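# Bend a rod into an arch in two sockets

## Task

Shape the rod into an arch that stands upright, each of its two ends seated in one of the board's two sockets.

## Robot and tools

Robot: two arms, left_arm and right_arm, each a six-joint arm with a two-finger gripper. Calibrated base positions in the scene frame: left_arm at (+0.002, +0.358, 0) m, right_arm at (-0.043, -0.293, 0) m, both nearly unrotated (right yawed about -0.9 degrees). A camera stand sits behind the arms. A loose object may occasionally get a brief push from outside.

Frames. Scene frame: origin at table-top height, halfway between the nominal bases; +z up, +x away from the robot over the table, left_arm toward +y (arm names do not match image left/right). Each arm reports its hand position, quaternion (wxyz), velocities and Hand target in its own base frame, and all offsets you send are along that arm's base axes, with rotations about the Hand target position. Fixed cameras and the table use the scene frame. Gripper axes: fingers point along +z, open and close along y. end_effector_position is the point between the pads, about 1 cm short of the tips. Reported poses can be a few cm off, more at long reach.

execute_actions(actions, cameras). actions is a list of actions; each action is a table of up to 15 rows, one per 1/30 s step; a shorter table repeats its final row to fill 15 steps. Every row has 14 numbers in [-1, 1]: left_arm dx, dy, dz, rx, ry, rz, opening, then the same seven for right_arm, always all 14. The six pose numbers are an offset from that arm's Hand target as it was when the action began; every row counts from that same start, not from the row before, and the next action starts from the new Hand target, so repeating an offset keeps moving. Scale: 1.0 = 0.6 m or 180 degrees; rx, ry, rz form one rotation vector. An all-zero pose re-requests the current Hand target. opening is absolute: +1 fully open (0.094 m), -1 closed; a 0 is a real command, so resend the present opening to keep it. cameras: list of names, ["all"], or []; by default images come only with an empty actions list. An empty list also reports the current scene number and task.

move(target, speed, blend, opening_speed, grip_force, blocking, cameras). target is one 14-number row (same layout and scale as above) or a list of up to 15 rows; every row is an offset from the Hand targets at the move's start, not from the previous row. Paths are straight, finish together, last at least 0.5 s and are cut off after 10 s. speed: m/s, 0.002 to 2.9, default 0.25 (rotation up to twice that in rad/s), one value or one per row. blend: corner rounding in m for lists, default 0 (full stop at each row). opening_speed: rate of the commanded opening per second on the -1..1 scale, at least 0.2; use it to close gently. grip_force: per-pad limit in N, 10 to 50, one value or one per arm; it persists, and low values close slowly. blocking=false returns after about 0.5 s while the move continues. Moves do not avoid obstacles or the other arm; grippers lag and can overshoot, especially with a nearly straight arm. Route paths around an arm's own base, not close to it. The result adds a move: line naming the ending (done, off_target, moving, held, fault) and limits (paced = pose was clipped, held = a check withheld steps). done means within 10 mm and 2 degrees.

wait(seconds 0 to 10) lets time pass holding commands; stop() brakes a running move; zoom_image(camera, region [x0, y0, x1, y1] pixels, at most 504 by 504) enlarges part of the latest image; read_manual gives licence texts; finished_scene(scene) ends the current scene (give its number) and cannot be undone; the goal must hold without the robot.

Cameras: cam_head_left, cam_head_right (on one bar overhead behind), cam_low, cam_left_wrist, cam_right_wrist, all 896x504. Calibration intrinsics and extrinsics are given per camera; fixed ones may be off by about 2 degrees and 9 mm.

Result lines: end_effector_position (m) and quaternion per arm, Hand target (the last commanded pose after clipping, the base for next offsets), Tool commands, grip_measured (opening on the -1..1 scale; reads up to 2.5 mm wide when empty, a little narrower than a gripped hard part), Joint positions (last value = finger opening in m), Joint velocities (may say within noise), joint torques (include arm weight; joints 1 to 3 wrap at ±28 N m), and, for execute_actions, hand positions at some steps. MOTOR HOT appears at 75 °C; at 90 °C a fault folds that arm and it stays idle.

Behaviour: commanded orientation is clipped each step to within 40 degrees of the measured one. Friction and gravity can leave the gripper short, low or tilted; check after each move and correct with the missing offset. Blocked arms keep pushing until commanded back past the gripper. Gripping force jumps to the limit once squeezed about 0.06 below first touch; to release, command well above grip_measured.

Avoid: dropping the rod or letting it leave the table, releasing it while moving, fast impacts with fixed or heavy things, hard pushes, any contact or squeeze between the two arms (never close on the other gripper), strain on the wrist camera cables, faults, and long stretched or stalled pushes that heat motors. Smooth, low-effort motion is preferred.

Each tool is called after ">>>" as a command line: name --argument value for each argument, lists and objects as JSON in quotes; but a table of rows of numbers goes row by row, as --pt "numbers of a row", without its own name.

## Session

>>> execute_actions --actions '[]'

>>> zoom_image --camera "cam_head_left" --region '[140, 160, 490, 310]'

Scene clock: 0.00 s.
left_arm: end_effector_position=(+0.3858, +0.0046, +0.0735) grip_measured=+1.000 end_effector_quat_wxyz=(+0.546, -0.023, +0.835, +0.057) | right_arm: end_effector_position=(+0.3853, -0.0370, +0.0808) grip_measured=+1.000 end_effector_quat_wxyz=(+0.545, +0.055, +0.831, -0.098)
Joint positions: left_arm=[-0.072 1.546 0.357 0.773 -0.187 -0.006 0.094] | right_arm=[0.007 1.524 0.369 0.747 0.23 -0.013 0.094]
Joint velocities: within noise
Joint torques (N m): no reading
Heat: left arm: 33 °C; right arm: 31 °C.
Hand target: left_arm +0.3884, +0.0046, +0.0786; +0.552, -0.024, +0.832, +0.057 | right_arm +0.3868, -0.0370, +0.0839; +0.548, +0.055, +0.829, -0.097
Tool commands: left_gripper/opening=+1.0 right_gripper/opening=+1.0
camera_calibration:
cam_left_wrist: T_world_to_cam=[[0.100034, -0.985953, -0.133757, -0.0207795], [-0.929818, -0.044783, -0.365285, 0.389753], [0.354164, 0.16091, -0.921236, 0.0613736], [0, 0, 0, 1]] pos_world=[0.342741, -0.0129089, 0.196131]
cam_right_wrist: T_world_to_cam=[[-0.169388, -0.982246, 0.0806298, 0.0236298], [-0.917565, 0.127316, -0.376651, 0.390986], [0.359698, -0.137783, -0.92284, 0.0597481], [0, 0, 0, 1]] pos_world=[0.341266, -0.0183361, 0.200498]

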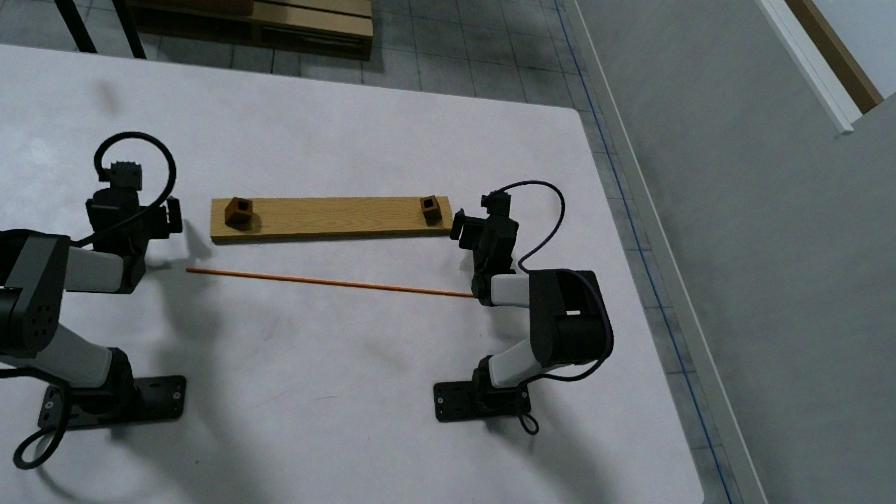

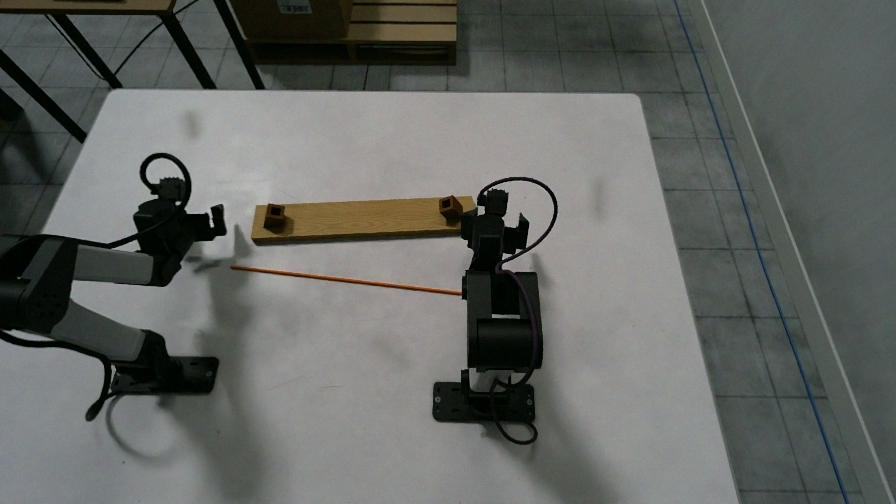

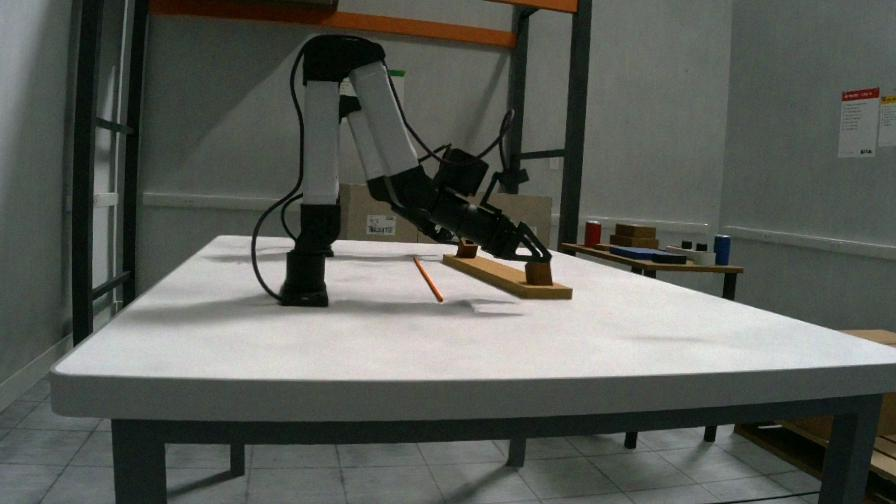

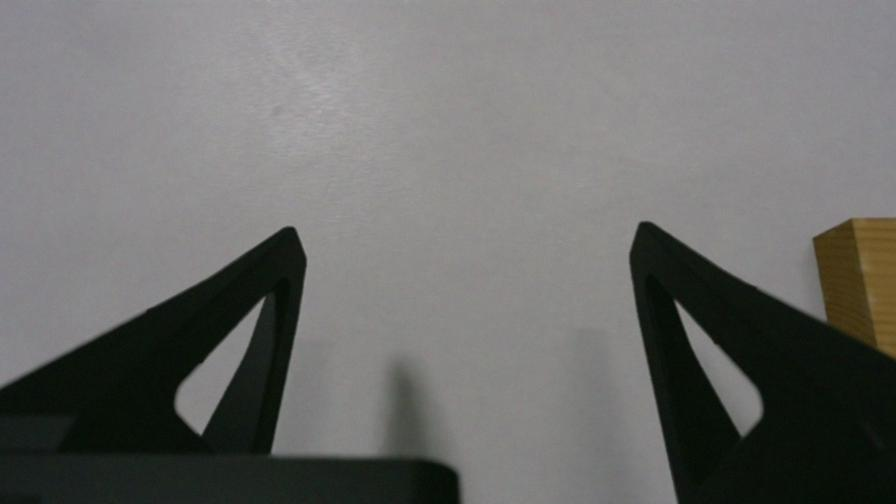

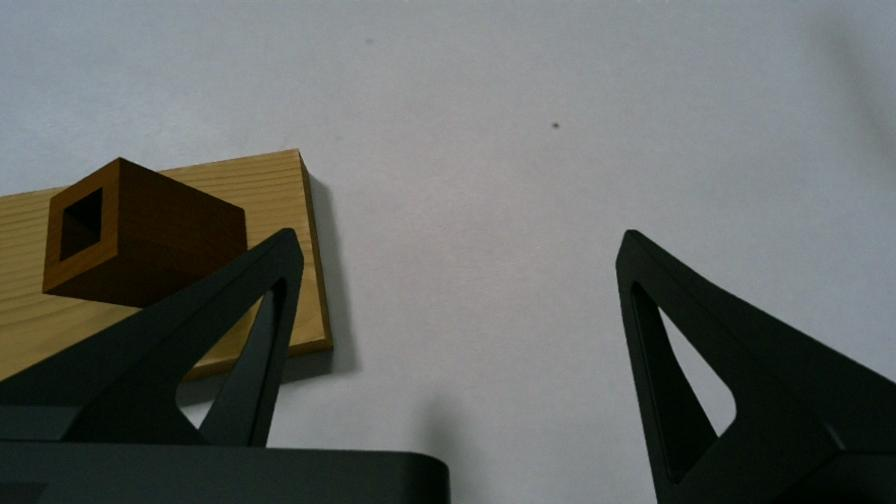

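Scaled by 1.440 from the camera's 896x504 image, which has a finer 1280x720 frame.

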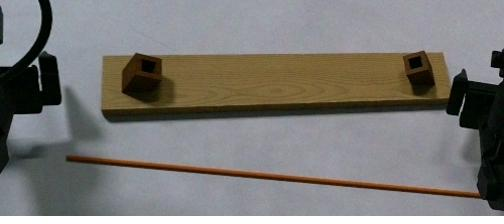

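>>> move --pt "-0.08 0 0.2 0 0 0 0 -0.17 -0.03 0.15 0 0 0 0.2" --pt "-0.1307 -0.2077 0.219 -0.2731 0.2317 0.4157 0 -0.2708 0.136 0.0602 0.3448 0.2219 -0.4205 0.2" --blend 0.03 --speed 0.25 --cameras '["cam_head_left","cam_right_wrist","cam_left_wrist"]'

Scene clock: 17.23 s.
left_arm: end_effector_position=(+0.3186, -0.1258, +0.2089) grip_measured=+0.002 end_effector_quat_wxyz=(+0.091, -0.671, +0.735, -0.035) | right_arm: end_effector_position=(+0.2221, +0.0428, +0.1164) grip_measured=+0.203 end_effector_quat_wxyz=(+0.007, +0.729, +0.685, -0.003)
Joint positions: left_arm=[-0.448 1.76 1.843 -1.52 -0.142 -1.919 0.047] | right_arm=[0.202 1.394 1.118 -1.293 0.015 1.835 0.057]
Joint torques (N m): left_arm=[0.68 -8.44 8.17 -0.03 -0.05 -0.1] | right_arm=[-0.72 -2.43 6.87 0.04 -0.06 0.1]
Heat: left arm: 36 °C; right arm: 32 °C.
Hand target: left_arm +0.3100, -0.1200, +0.2101; +0.051, -0.684, +0.726, +0.048 | right_arm +0.2244, +0.0446, +0.1200; +0.000, +0.734, +0.679, +0.000
Off the commanded pose: left_arm 0.010 m, 11 deg | right_arm 0.005 m, 1 deg.
joint sent to its limit (left arm) — joint 4 (wrist pitch), lower limit. The joint targets are off in orientation, not in position.
move: off_target (left_arm)
camera_calibration:
cam_left_wrist: T_world_to_cam=[[0.977795, -0.152887, 0.14333, -0.357233], [-0.209249, -0.749857, 0.627638, -0.154894], [0.0115191, -0.643693, -0.765198, 0.206249], [0, 0, 0, 1]] pos_world=[0.314514, -0.0380039, 0.30624]
cam_right_wrist: T_world_to_cam=[[-0.996665, 0.0704248, -0.0412122, 0.224384], [0.0220981, 0.719153, 0.6945, -0.114254], [0.0785479, 0.691273, -0.718312, 0.165461], [0, 0, 0, 1]] pos_world=[0.213164, -0.0480144, 0.207449]
Images, in order (width x height): cam_head_left 896x504, cam_left_wrist 896x504, cam_right_wrist 896x504.

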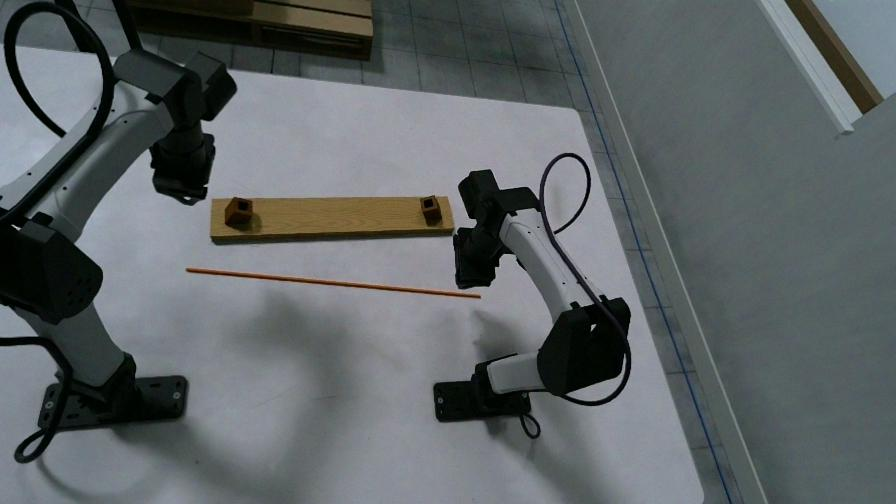

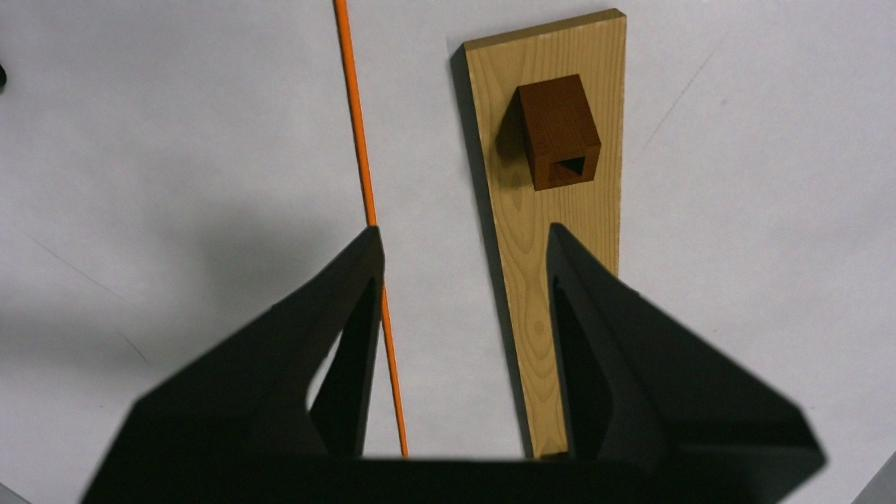

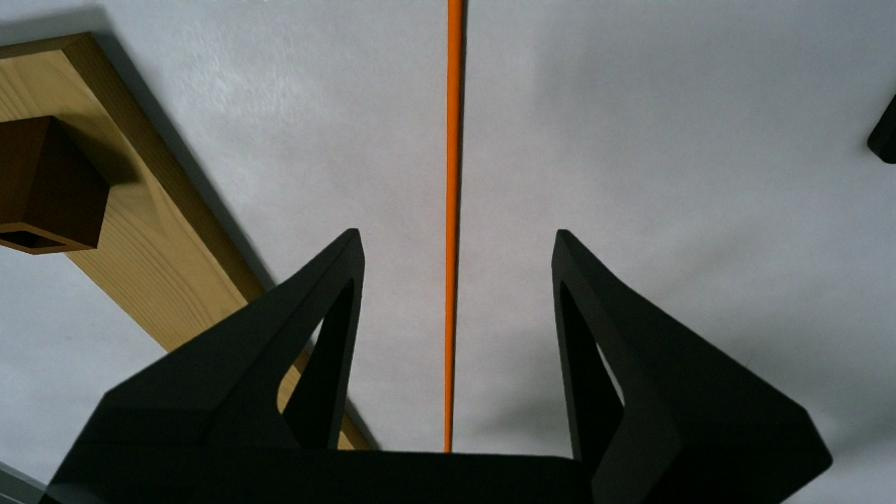

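>>> move --pt "0 0 0 0 0 0 0 0.003 0.0 -0.15 0 0 0 0" --pt "0 0 0 0 0 0 0 0.003 0.0 -0.187 0 0 0 -0.2" --speed '[0.12,0.04]' --cameras '["cam_right_wrist"]'

Scene clock: 24.80 s.
left_arm: end_effector_position=(+0.3185, -0.1260, +0.2089) grip_measured=+0.002 end_effector_quat_wxyz=(+0.090, -0.671, +0.735, -0.035) | right_arm: end_effector_position=(+0.2269, +0.0440, +0.0127) grip_measured=-0.197 end_effector_quat_wxyz=(+0.007, +0.729, +0.684, -0.001)
Joint positions: left_arm=[-0.448 1.76 1.843 -1.52 -0.141 -1.92 0.047] | right_arm=[0.202 1.518 0.798 -0.846 0.013 1.835 0.038]
Joint torques (N m): left_arm=[0.7 -8.47 8.18 -0.03 -0.06 -0.08] | right_arm=[-0.88 -2.86 3.78 0.37 -0.05 0.08]
Heat: left arm: 37 °C; right arm: 33 °C.
Hand target: left_arm +0.3099, -0.1201, +0.2101; +0.051, -0.684, +0.726, +0.048 | right_arm +0.2261, +0.0445, +0.0078; +0.000, +0.734, +0.679, -0.001
Off the commanded pose: left_arm 0.011 m, 11 deg | right_arm 0.005 m, 1 deg.
joint sent to its limit (left arm) — joint 4 (wrist pitch), lower limit. The joint targets are off in orientation, not in position.
move: off_target (left_arm)
camera_calibration:
cam_right_wrist: T_world_to_cam=[[-0.996537, 0.0708697, -0.0434999, 0.22485], [0.0206866, 0.717956, 0.695781, -0.0428032], [0.0805408, 0.692471, -0.716936, 0.0892583], [0, 0, 0, 1]] pos_world=[0.217767, -0.047013, 0.103555]
Images, in order (width x height): cam_right_wrist 896x504.

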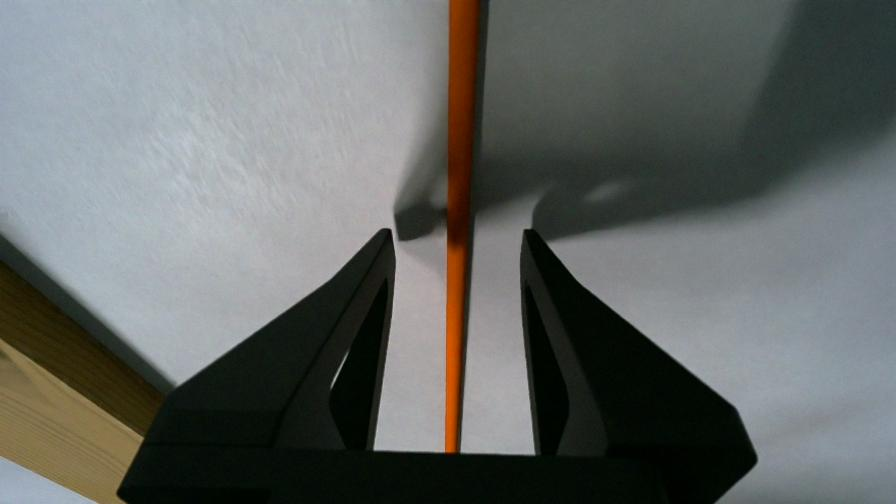

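>>> move --pt "0 0 0 0 0 0 0 0 0 -0.0075 0 0 0 -0.2" --pt "0 0 0 0 0 0 0 0 0 -0.0075 0 0 0 -1" --pt "0.123 0.059 0.2425 -0.0889 0 0.03 0 0.123 0.059 0.2425 -0.0889 0 0.03 -1" --speed '[0.04,0.04,0.1]' --opening_speed 0.4 --cameras '["all"]'

Scene clock: 34.43 s.
left_arm: end_effector_position=(+0.3922, -0.0870, +0.3638) grip_measured=+0.002 end_effector_quat_wxyz=(-0.112, +0.689, -0.645, +0.311) | right_arm: end_effector_position=(+0.2968, +0.0803, +0.1515) grip_measured=-0.904 end_effector_quat_wxyz=(+0.095, +0.694, +0.709, -0.089)
Joint positions: left_arm=[-0.149 1.812 2.417 -1.518 0.159 -1.84 0.047] | right_arm=[0.401 1.785 1.631 -1.511 0.243 1.962 0.004]
Joint torques (N m): left_arm=[0.54 -7.57 6.91 1.16 0.15 0.12] | right_arm=[0.08 -4.92 6.64 -0.18 0.36 0.09]
Heat: left arm: 38 °C; right arm: 33 °C.
Hand target: left_arm +0.3838, -0.0847, +0.3555; +0.047, +0.718, -0.692, +0.051 | right_arm +0.2999, +0.0800, +0.1533; +0.102, +0.694, +0.707, -0.095
Off the commanded pose: left_arm 0.012 m, 36 deg | right_arm 0.004 m, 1 deg.
joint sent to its limit (left arm) — joint 4 (wrist pitch), lower limit. The joint targets are off in orientation, not in position.
move: off_target (left_arm)
camera_calibration:
cam_left_wrist: T_world_to_cam=[[0.830568, 0.0789549, 0.551292, -0.516034], [-0.442483, -0.507546, 0.739328, -0.13558], [0.338179, -0.858, -0.386615, 0.0644288], [0, 0, 0, 1]] pos_world=[0.346821, 0.0272105, 0.409632]
cam_right_wrist: T_world_to_cam=[[-0.998882, -0.0229286, -0.0413361, 0.305842], [-0.0404832, 0.866414, 0.497682, -0.130641], [0.0244031, 0.498799, -0.866374, 0.212805], [0, 0, 0, 1]] pos_world=[0.295018, 0.014055, 0.262029]

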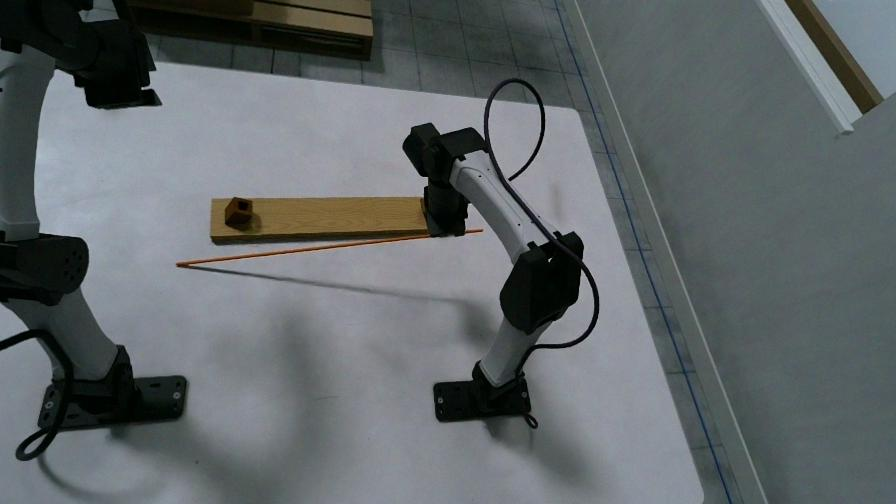

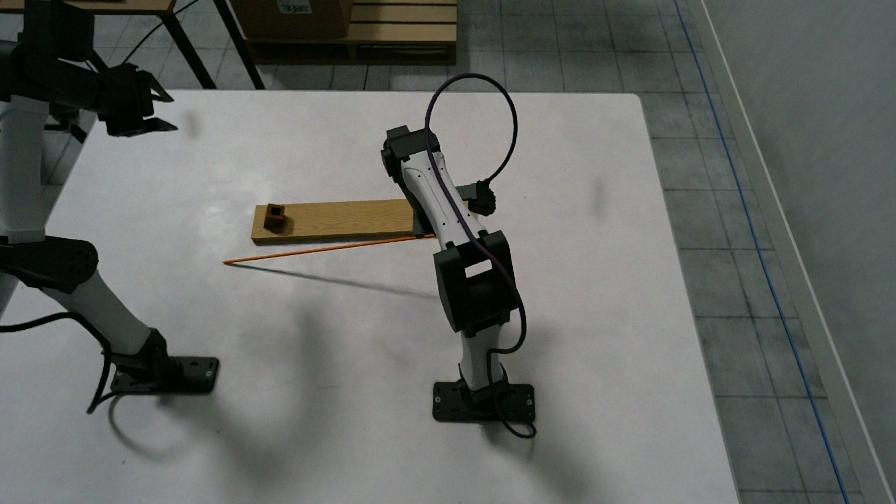

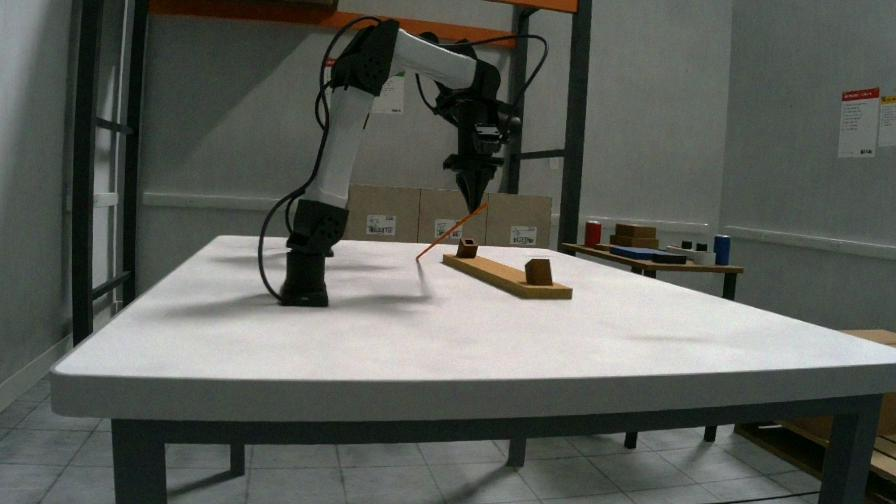

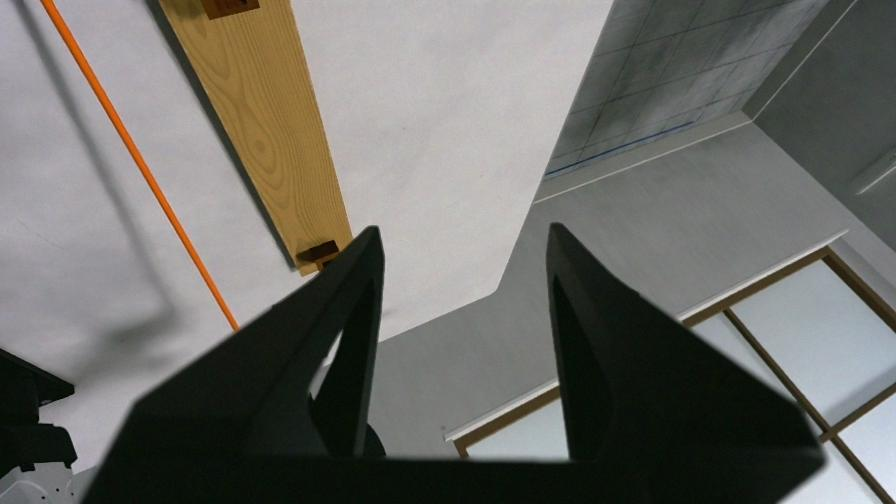

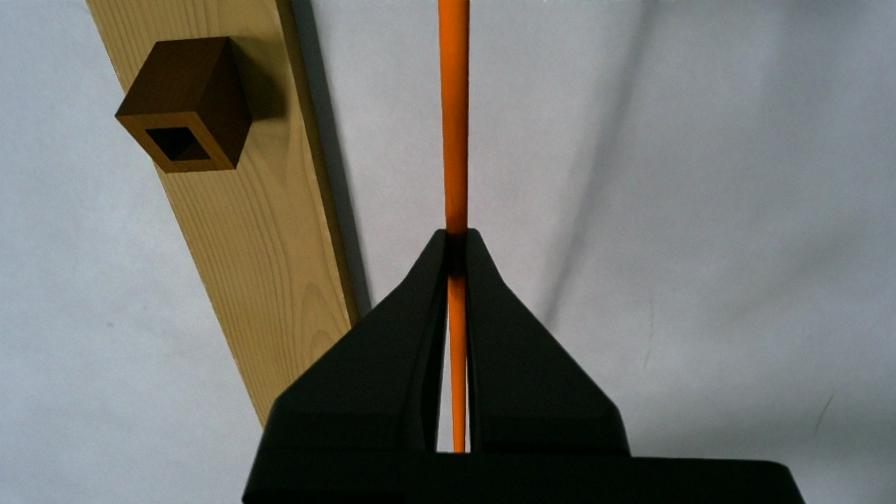

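>>> move --target '[-0.1747,-0.1022,-0.4592,0.0889,0,-0.03,0,0,0,0,0,0,0,-1]' --speed 0.15 --cameras '["cam_head_left","cam_low","cam_left_wrist"]'

>>> zoom_image --camera "cam_low" --region '[370, 160, 530, 310]'

Scene clock: 40.23 s.
left_arm: end_effector_position=(+0.2810, -0.1479, +0.0833) grip_measured=+0.002 end_effector_quat_wxyz=(-0.046, +0.681, -0.730, -0.039) | right_arm: end_effector_position=(+0.2967, +0.0803, +0.1515) grip_measured=-0.904 end_effector_quat_wxyz=(+0.094, +0.694, +0.708, -0.089)
Joint positions: left_arm=[-0.544 1.801 1.399 -1.219 -0.109 -2.047 0.047] | right_arm=[0.401 1.785 1.631 -1.511 0.243 1.962 0.004]
Joint torques (N m): left_arm=[-0.57 -9.32 5.57 0.16 -0.25 -0.11] | right_arm=[0.09 -4.92 6.64 -0.18 0.36 0.1]
Heat: left arm: 38 °C; right arm: 33 °C.
Hand target: left_arm +0.2789, -0.1460, +0.0800; -0.051, +0.684, -0.726, -0.048 | right_arm +0.2999, +0.0800, +0.1533; +0.102, +0.694, +0.706, -0.095
Off the commanded pose: left_arm 0.004 m, 1 deg | right_arm 0.004 m, 1 deg.
move: done
camera_calibration:
cam_left_wrist: T_world_to_cam=[[0.991675, -0.126075, -0.0261741, -0.291668], [-0.0832293, -0.782711, 0.616795, -0.139804], [-0.0982494, -0.609482, -0.786688, 0.13404], [0, 0, 0, 1]] pos_world=[0.290773, -0.0645029, 0.184044]
Images, in order (width x height): cam_head_left 896x504, cam_low 896x504, cam_left_wrist 896x504.

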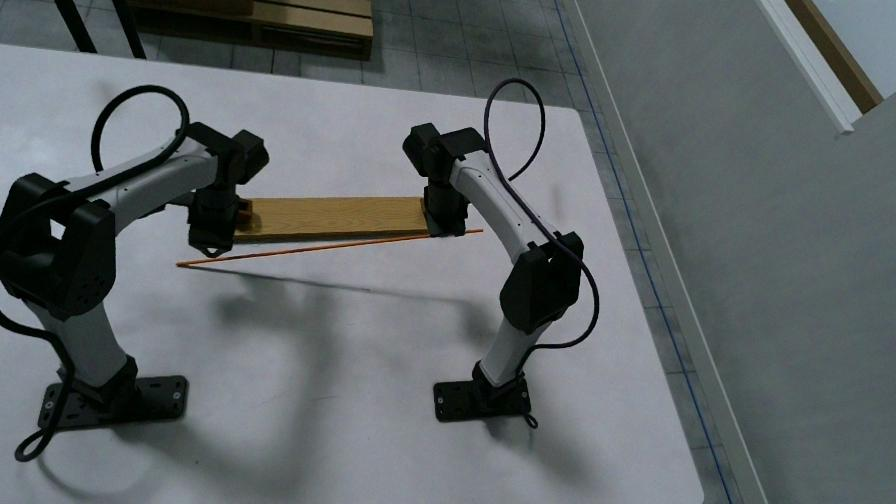

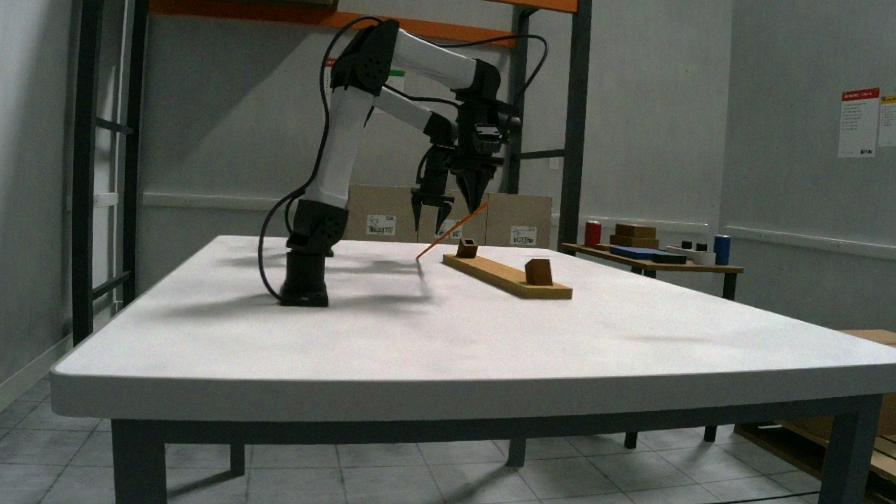

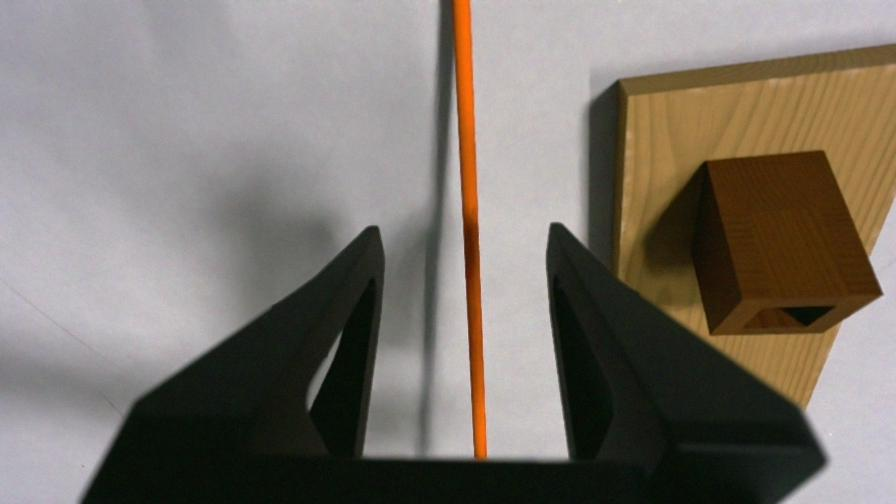

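Scaled by 3.150 from the camera's 896x504 image, which has a finer 1280x720 frame.

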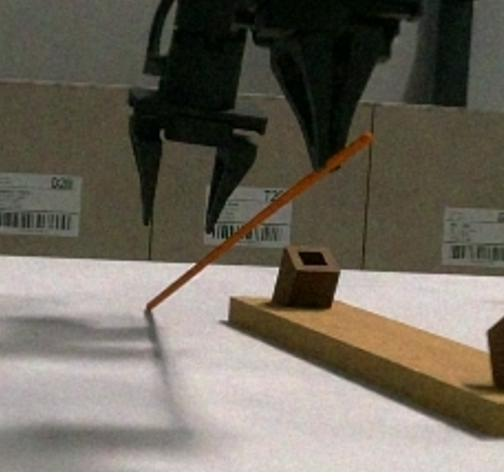

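>>> move --pt "0.003 0 -0.06 0 0 0 0 0 0 0 0 0 0 -1" --pt "0.003 0 -0.108 0 0 0 0 0 0 0 0 0 0 -1" --pt "0.003 0 -0.108 0 0 0 -1 0 0 0 0 0 0 -1" --speed '[0.12,0.05,0.05]' --blend '[0.005,0,0]' --opening_speed 0.4 --cameras '["cam_head_left","cam_low","cam_left_wrist"]'

>>> zoom_image --camera "cam_low" --region '[370, 160, 530, 310]'

Scene clock: 46.73 s.
left_arm: end_effector_position=(+0.2841, -0.1496, +0.0202) grip_measured=-0.905 end_effector_quat_wxyz=(-0.047, +0.681, -0.730, -0.035) | right_arm: end_effector_position=(+0.2968, +0.0802, +0.1515) grip_measured=-0.904 end_effector_quat_wxyz=(+0.095, +0.694, +0.708, -0.089)
Joint positions: left_arm=[-0.544 1.874 1.233 -0.972 -0.11 -2.048 0.004] | right_arm=[0.401 1.785 1.631 -1.511 0.244 1.963 0.004]
Joint torques (N m): left_arm=[-0.31 -9.28 5.05 0.18 -0.25 -0.08] | right_arm=[0.08 -4.9 6.65 -0.18 0.35 0.09]
Heat: left arm: 38 °C; right arm: 34 °C.
Hand target: left_arm +0.2807, -0.1459, +0.0152; -0.051, +0.684, -0.726, -0.048 | right_arm +0.2999, +0.0800, +0.1533; +0.102, +0.694, +0.707, -0.095
Off the commanded pose: left_arm 0.007 m, 2 deg | right_arm 0.004 m, 1 deg.
move: done
camera_calibration:
cam_left_wrist: T_world_to_cam=[[0.991913, -0.125441, -0.0193328, -0.296728], [-0.0867379, -0.781157, 0.61828, -0.100705], [-0.0926599, -0.611603, -0.78572, 0.0817328], [0, 0, 0, 1]] pos_world=[0.293167, -0.0659001, 0.120746]
Images, in order (width x height): cam_head_left 896x504, cam_low 896x504, cam_left_wrist 896x504.

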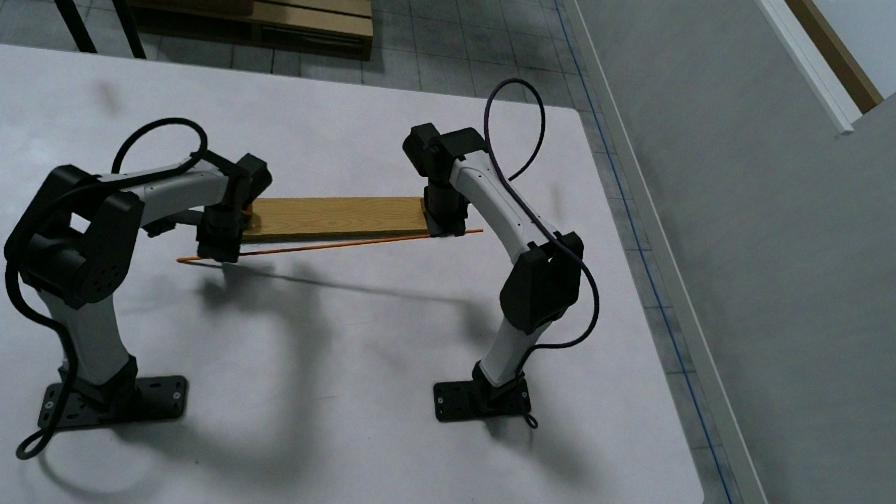

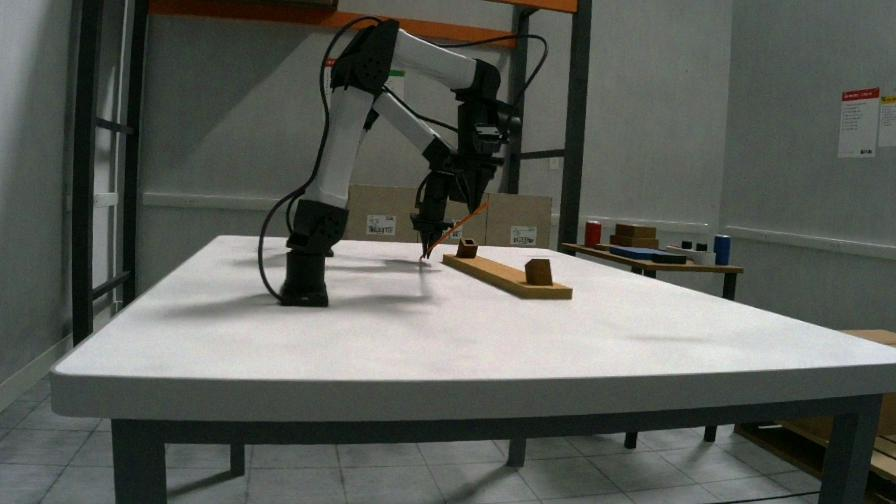

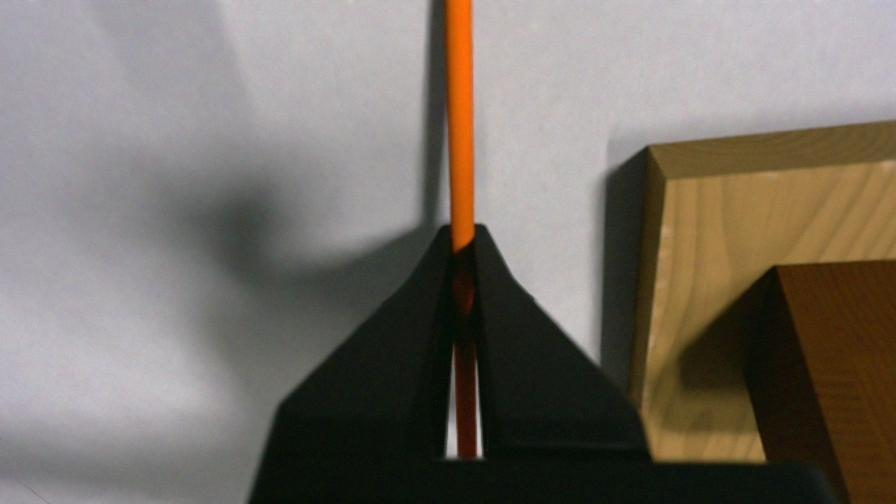

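Scaled by 3.150 from the camera's 896x504 image, which has a finer 1280x720 frame.

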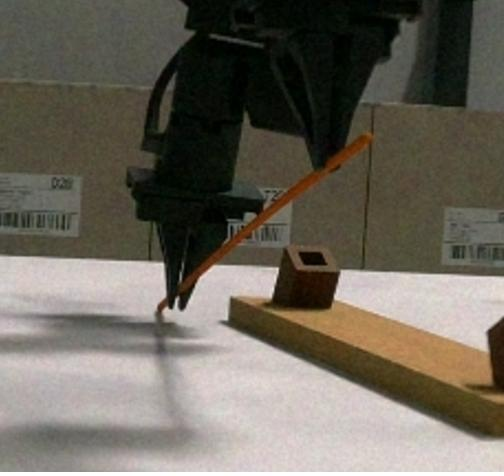

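>>> move --target '[0.083,0.0133,0.15,0.0831,-0.0058,0,-1,0.083,-0.0133,-0.0667,0.0833,0,0,-1]' --speed 0.07 --cameras '["cam_head_left","cam_low"]'

>>> zoom_image --camera "cam_low" --region '[400, 160, 530, 260]'

Scene clock: 52.77 s.
left_arm: end_effector_position=(+0.3338, -0.1401, +0.1023) grip_measured=-0.905 end_effector_quat_wxyz=(-0.136, +0.667, -0.724, -0.116) | right_arm: end_effector_position=(+0.3445, +0.0714, +0.1177) grip_measured=-0.904 end_effector_quat_wxyz=(+0.013, +0.701, +0.713, -0.005)
Joint positions: left_arm=[-0.552 2.053 1.777 -1.449 -0.326 -2.066 0.004] | right_arm=[0.218 1.871 1.631 -1.325 0.027 1.772 0.004]
Joint torques (N m): left_arm=[-0.66 -11.23 7.97 -0.57 -0.4 -0.09] | right_arm=[-0.73 -5.65 5.46 0.36 0.04 -0.06]
Heat: left arm: 38 °C; right arm: 34 °C.
Hand target: left_arm +0.3306, -0.1380, +0.1053; -0.146, +0.672, -0.713, -0.135 | right_arm +0.3497, +0.0719, +0.1133; +0.011, +0.701, +0.713, -0.002
Off the commanded pose: left_arm 0.005 m, 3 deg | right_arm 0.007 m, 0 deg.
joint sent to its limit (left arm) — joint 6 (wrist roll), lower limit. The joint targets still meet the commanded pose.
move: off_target (left_arm)
Images, in order (width x height): cam_head_left 896x504, cam_low 896x504.

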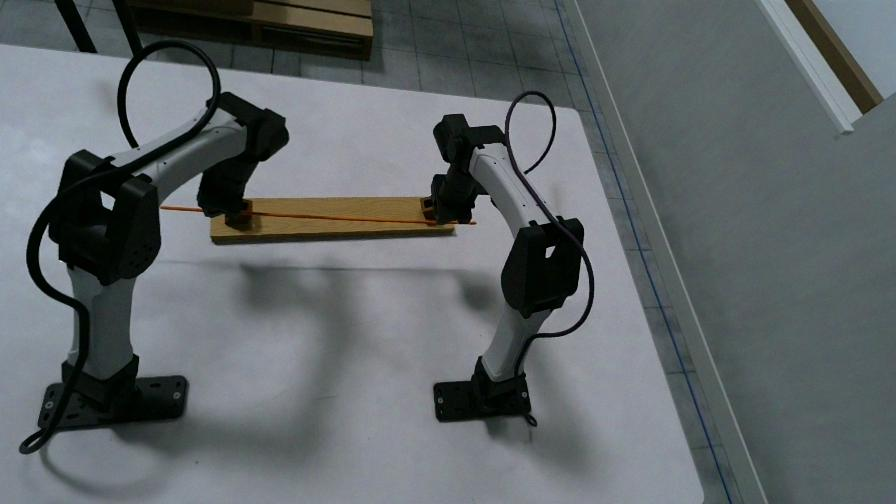

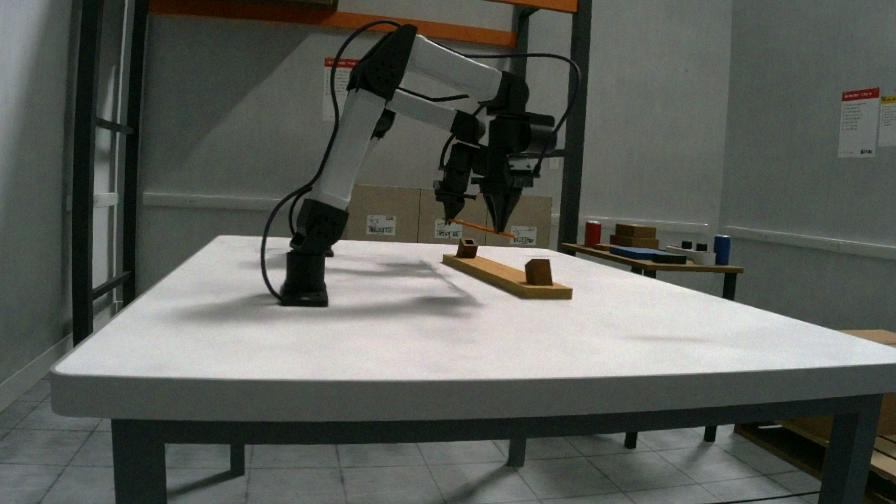

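Scaled by 3.877 from the camera's 896x504 image, which has a finer 1280x720 frame.

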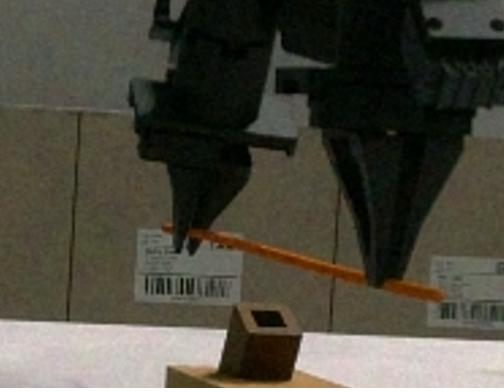

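>>> move --pt "0 0 0 0 0 0 -1 0 0 0 0 0 0 -0.6" --pt "0 0 0 0 0 0 -1 0 0 0.07 0 0 0 0" --pt "0 0 0 0 0 0 -1 0 0 0.07 -0.122 0 0 0" --speed 0.12 --opening_speed 0.5

>>> wait --seconds 1.0 --cameras '["cam_head_left","cam_low","cam_right_wrist"]'

>>> zoom_image --camera "cam_low" --region '[400, 160, 530, 260]'

Scene clock: 62.00 s.
left_arm: end_effector_position=(+0.3330, -0.1386, +0.1028) grip_measured=-0.905 end_effector_quat_wxyz=(-0.138, +0.666, -0.724, -0.119) | right_arm: end_effector_position=(+0.3491, +0.0737, +0.1577) grip_measured=-0.003 end_effector_quat_wxyz=(+0.146, +0.686, +0.704, -0.110)
Joint positions: left_arm=[-0.552 2.053 1.777 -1.456 -0.331 -2.066 0.004] | right_arm=[0.38 1.971 1.879 -1.566 0.358 1.941 0.047]
Joint torques (N m): left_arm=[-0.7 -11.21 7.95 -0.5 -0.35 -0.08] | right_arm=[-0.02 -6.04 5.52 -0.16 0.43 0.06]
Heat: left arm: 39 °C; right arm: 34 °C.
Hand target: left_arm +0.3306, -0.1380, +0.1053; -0.146, +0.672, -0.713, -0.136 | right_arm +0.3498, +0.0720, +0.1553; +0.144, +0.686, +0.699, -0.138
Off the commanded pose: left_arm 0.003 m, 3 deg | right_arm 0.003 m, 3 deg.
joint sent to its limit (left arm) — joint 6 (wrist roll), lower limit. The joint targets still meet the commanded pose.
joint sent to its limit (right arm) — joint 4 (wrist pitch), lower limit. The joint targets still meet the commanded pose.
move: off_target (left_arm, right_arm)

Scene clock: 63.00 s.
left_arm: end_effector_position=(+0.3330, -0.1386, +0.1028) grip_measured=-0.905 end_effector_quat_wxyz=(-0.138, +0.666, -0.724, -0.119) | right_arm: end_effector_position=(+0.3492, +0.0736, +0.1578) grip_measured=-0.003 end_effector_quat_wxyz=(+0.146, +0.686, +0.704, -0.111)
Joint positions: left_arm=[-0.552 2.053 1.777 -1.456 -0.331 -2.066 0.004] | right_arm=[0.38 1.971 1.879 -1.566 0.359 1.941 0.047]
Joint torques (N m): left_arm=[-0.66 -11.18 7.99 -0.5 -0.34 -0.08] | right_arm=[-0.02 -6.04 5.52 -0.16 0.43 0.1]
Heat: left arm: 39 °C; right arm: 34 °C.
Hand target: left_arm +0.3306, -0.1380, +0.1053; -0.146, +0.672, -0.713, -0.136 | right_arm +0.3498, +0.0720, +0.1554; +0.144, +0.686, +0.699, -0.138
Tool commands: left_gripper/opening=-1.0 right_gripper/opening=+0.0
Off the commanded pose: left_arm 0.003 m, 3 deg | right_arm 0.003 m, 3 deg.
wait: 1.00 s; at rest by 0.17 s
camera_calibration:
cam_right_wrist: T_world_to_cam=[[-0.995985, -0.038409, -0.0808644, 0.364628], [-0.0678718, 0.912985, 0.402308, -0.104688], [0.0583757, 0.406181, -0.911926, 0.22251], [0, 0, 0, 1]] pos_world=[0.34307, 0.0192038, 0.274515]
Images, in order (width x height): cam_head_left 896x504, cam_low 896x504, cam_right_wrist 896x504.

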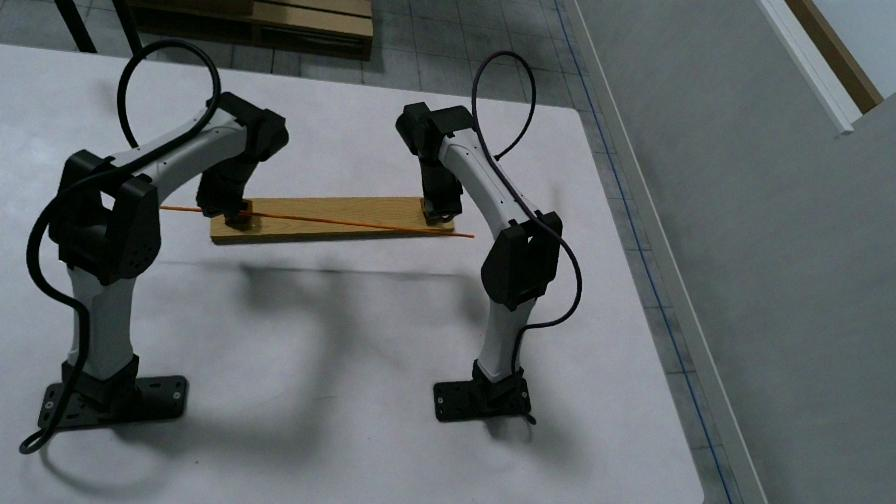

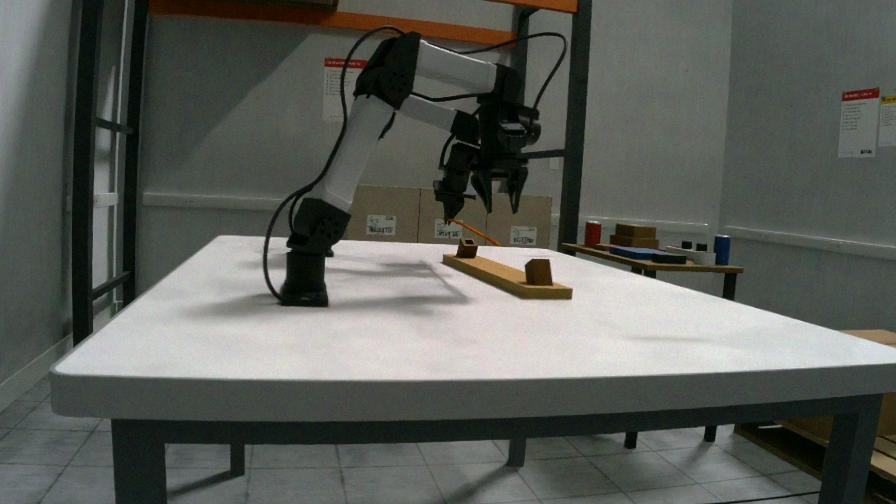

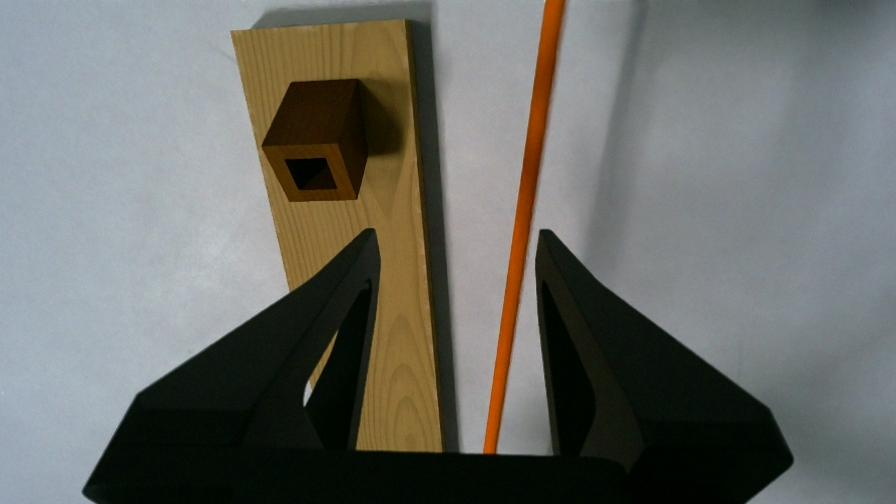

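Scaled by 3.877 from the camera's 896x504 image, which has a finer 1280x720 frame.

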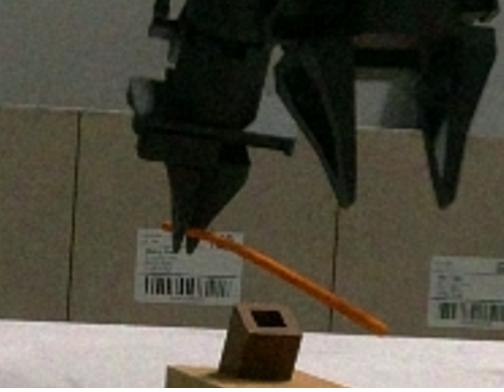

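>>> move --pt "0 0 0 0 0 0 -1 -0.04 0.003 -0.02 0 0 0 0" --pt "0 0 0 0 0 0 -1 -0.04 0.003 -0.08 0 0 0 0" --speed '[0.12,0.06]' --blend 0.005 --cameras '["cam_low","cam_right_wrist"]'

>>> zoom_image --camera "cam_low" --region '[400, 160, 530, 260]'

Scene clock: 70.80 s.
left_arm: end_effector_position=(+0.3330, -0.1386, +0.1028) grip_measured=-0.905 end_effector_quat_wxyz=(-0.138, +0.666, -0.724, -0.119) | right_arm: end_effector_position=(+0.3238, +0.0739, +0.0994) grip_measured=-0.003 end_effector_quat_wxyz=(+0.131, +0.682, +0.703, -0.155)
Joint positions: left_arm=[-0.552 2.053 1.777 -1.456 -0.331 -2.066 0.004] | right_arm=[0.41 1.966 1.625 -1.426 0.36 1.985 0.047]
Joint torques (N m): left_arm=[-0.65 -11.19 7.95 -0.5 -0.34 -0.08] | right_arm=[-0.09 -10.15 3.81 -0.05 0.34 0.11]
Heat: left arm: 40 °C; right arm: 34 °C.
Hand target: left_arm +0.3306, -0.1380, +0.1053; -0.146, +0.672, -0.713, -0.136 | right_arm +0.3257, +0.0737, +0.1073; +0.144, +0.687, +0.699, -0.138
Off the commanded pose: left_arm 0.003 m, 3 deg | right_arm 0.008 m, 3 deg.
joint sent to its limit (left arm) — joint 6 (wrist roll), lower limit. The joint targets still meet the commanded pose.
move: off_target (left_arm, right_arm)
camera_calibration:
cam_right_wrist: T_world_to_cam=[[-0.999565, -0.0292602, 0.00373382, 0.326704], [-0.025846, 0.929786, 0.367192, -0.0944466], [-0.0142158, 0.366936, -0.930138, 0.19881], [0, 0, 0, 1]] pos_world=[0.326947, 0.024424, 0.218381]
Images, in order (width x height): cam_low 896x504, cam_right_wrist 896x504.

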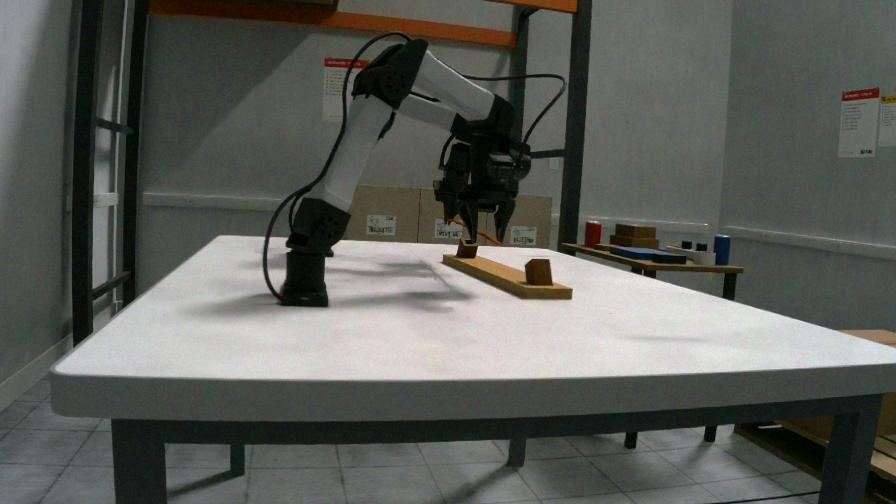

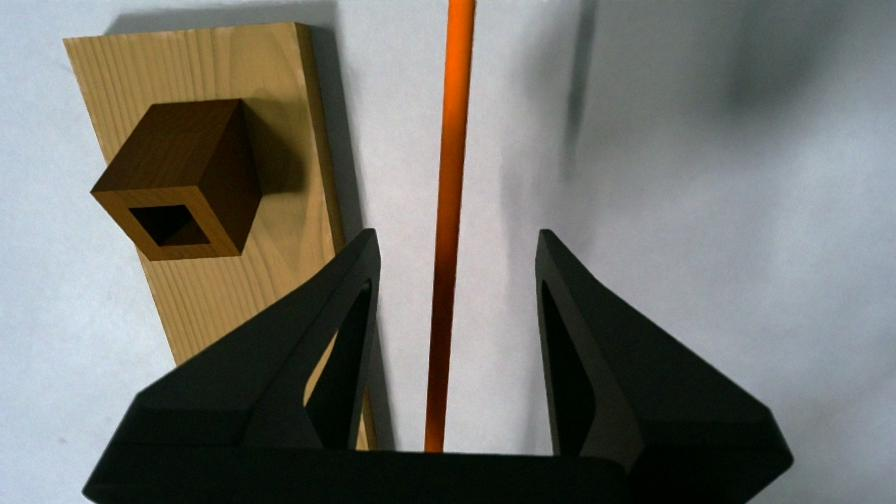

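Scaled by 3.877 from the camera's 896x504 image, which has a finer 1280x720 frame.

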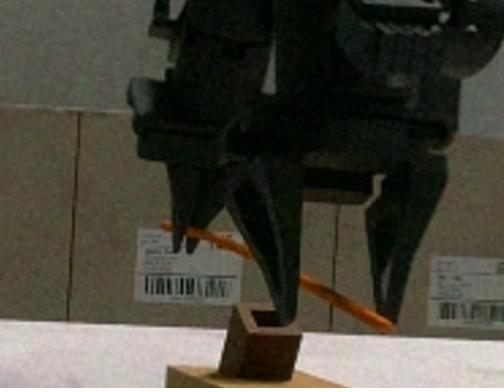

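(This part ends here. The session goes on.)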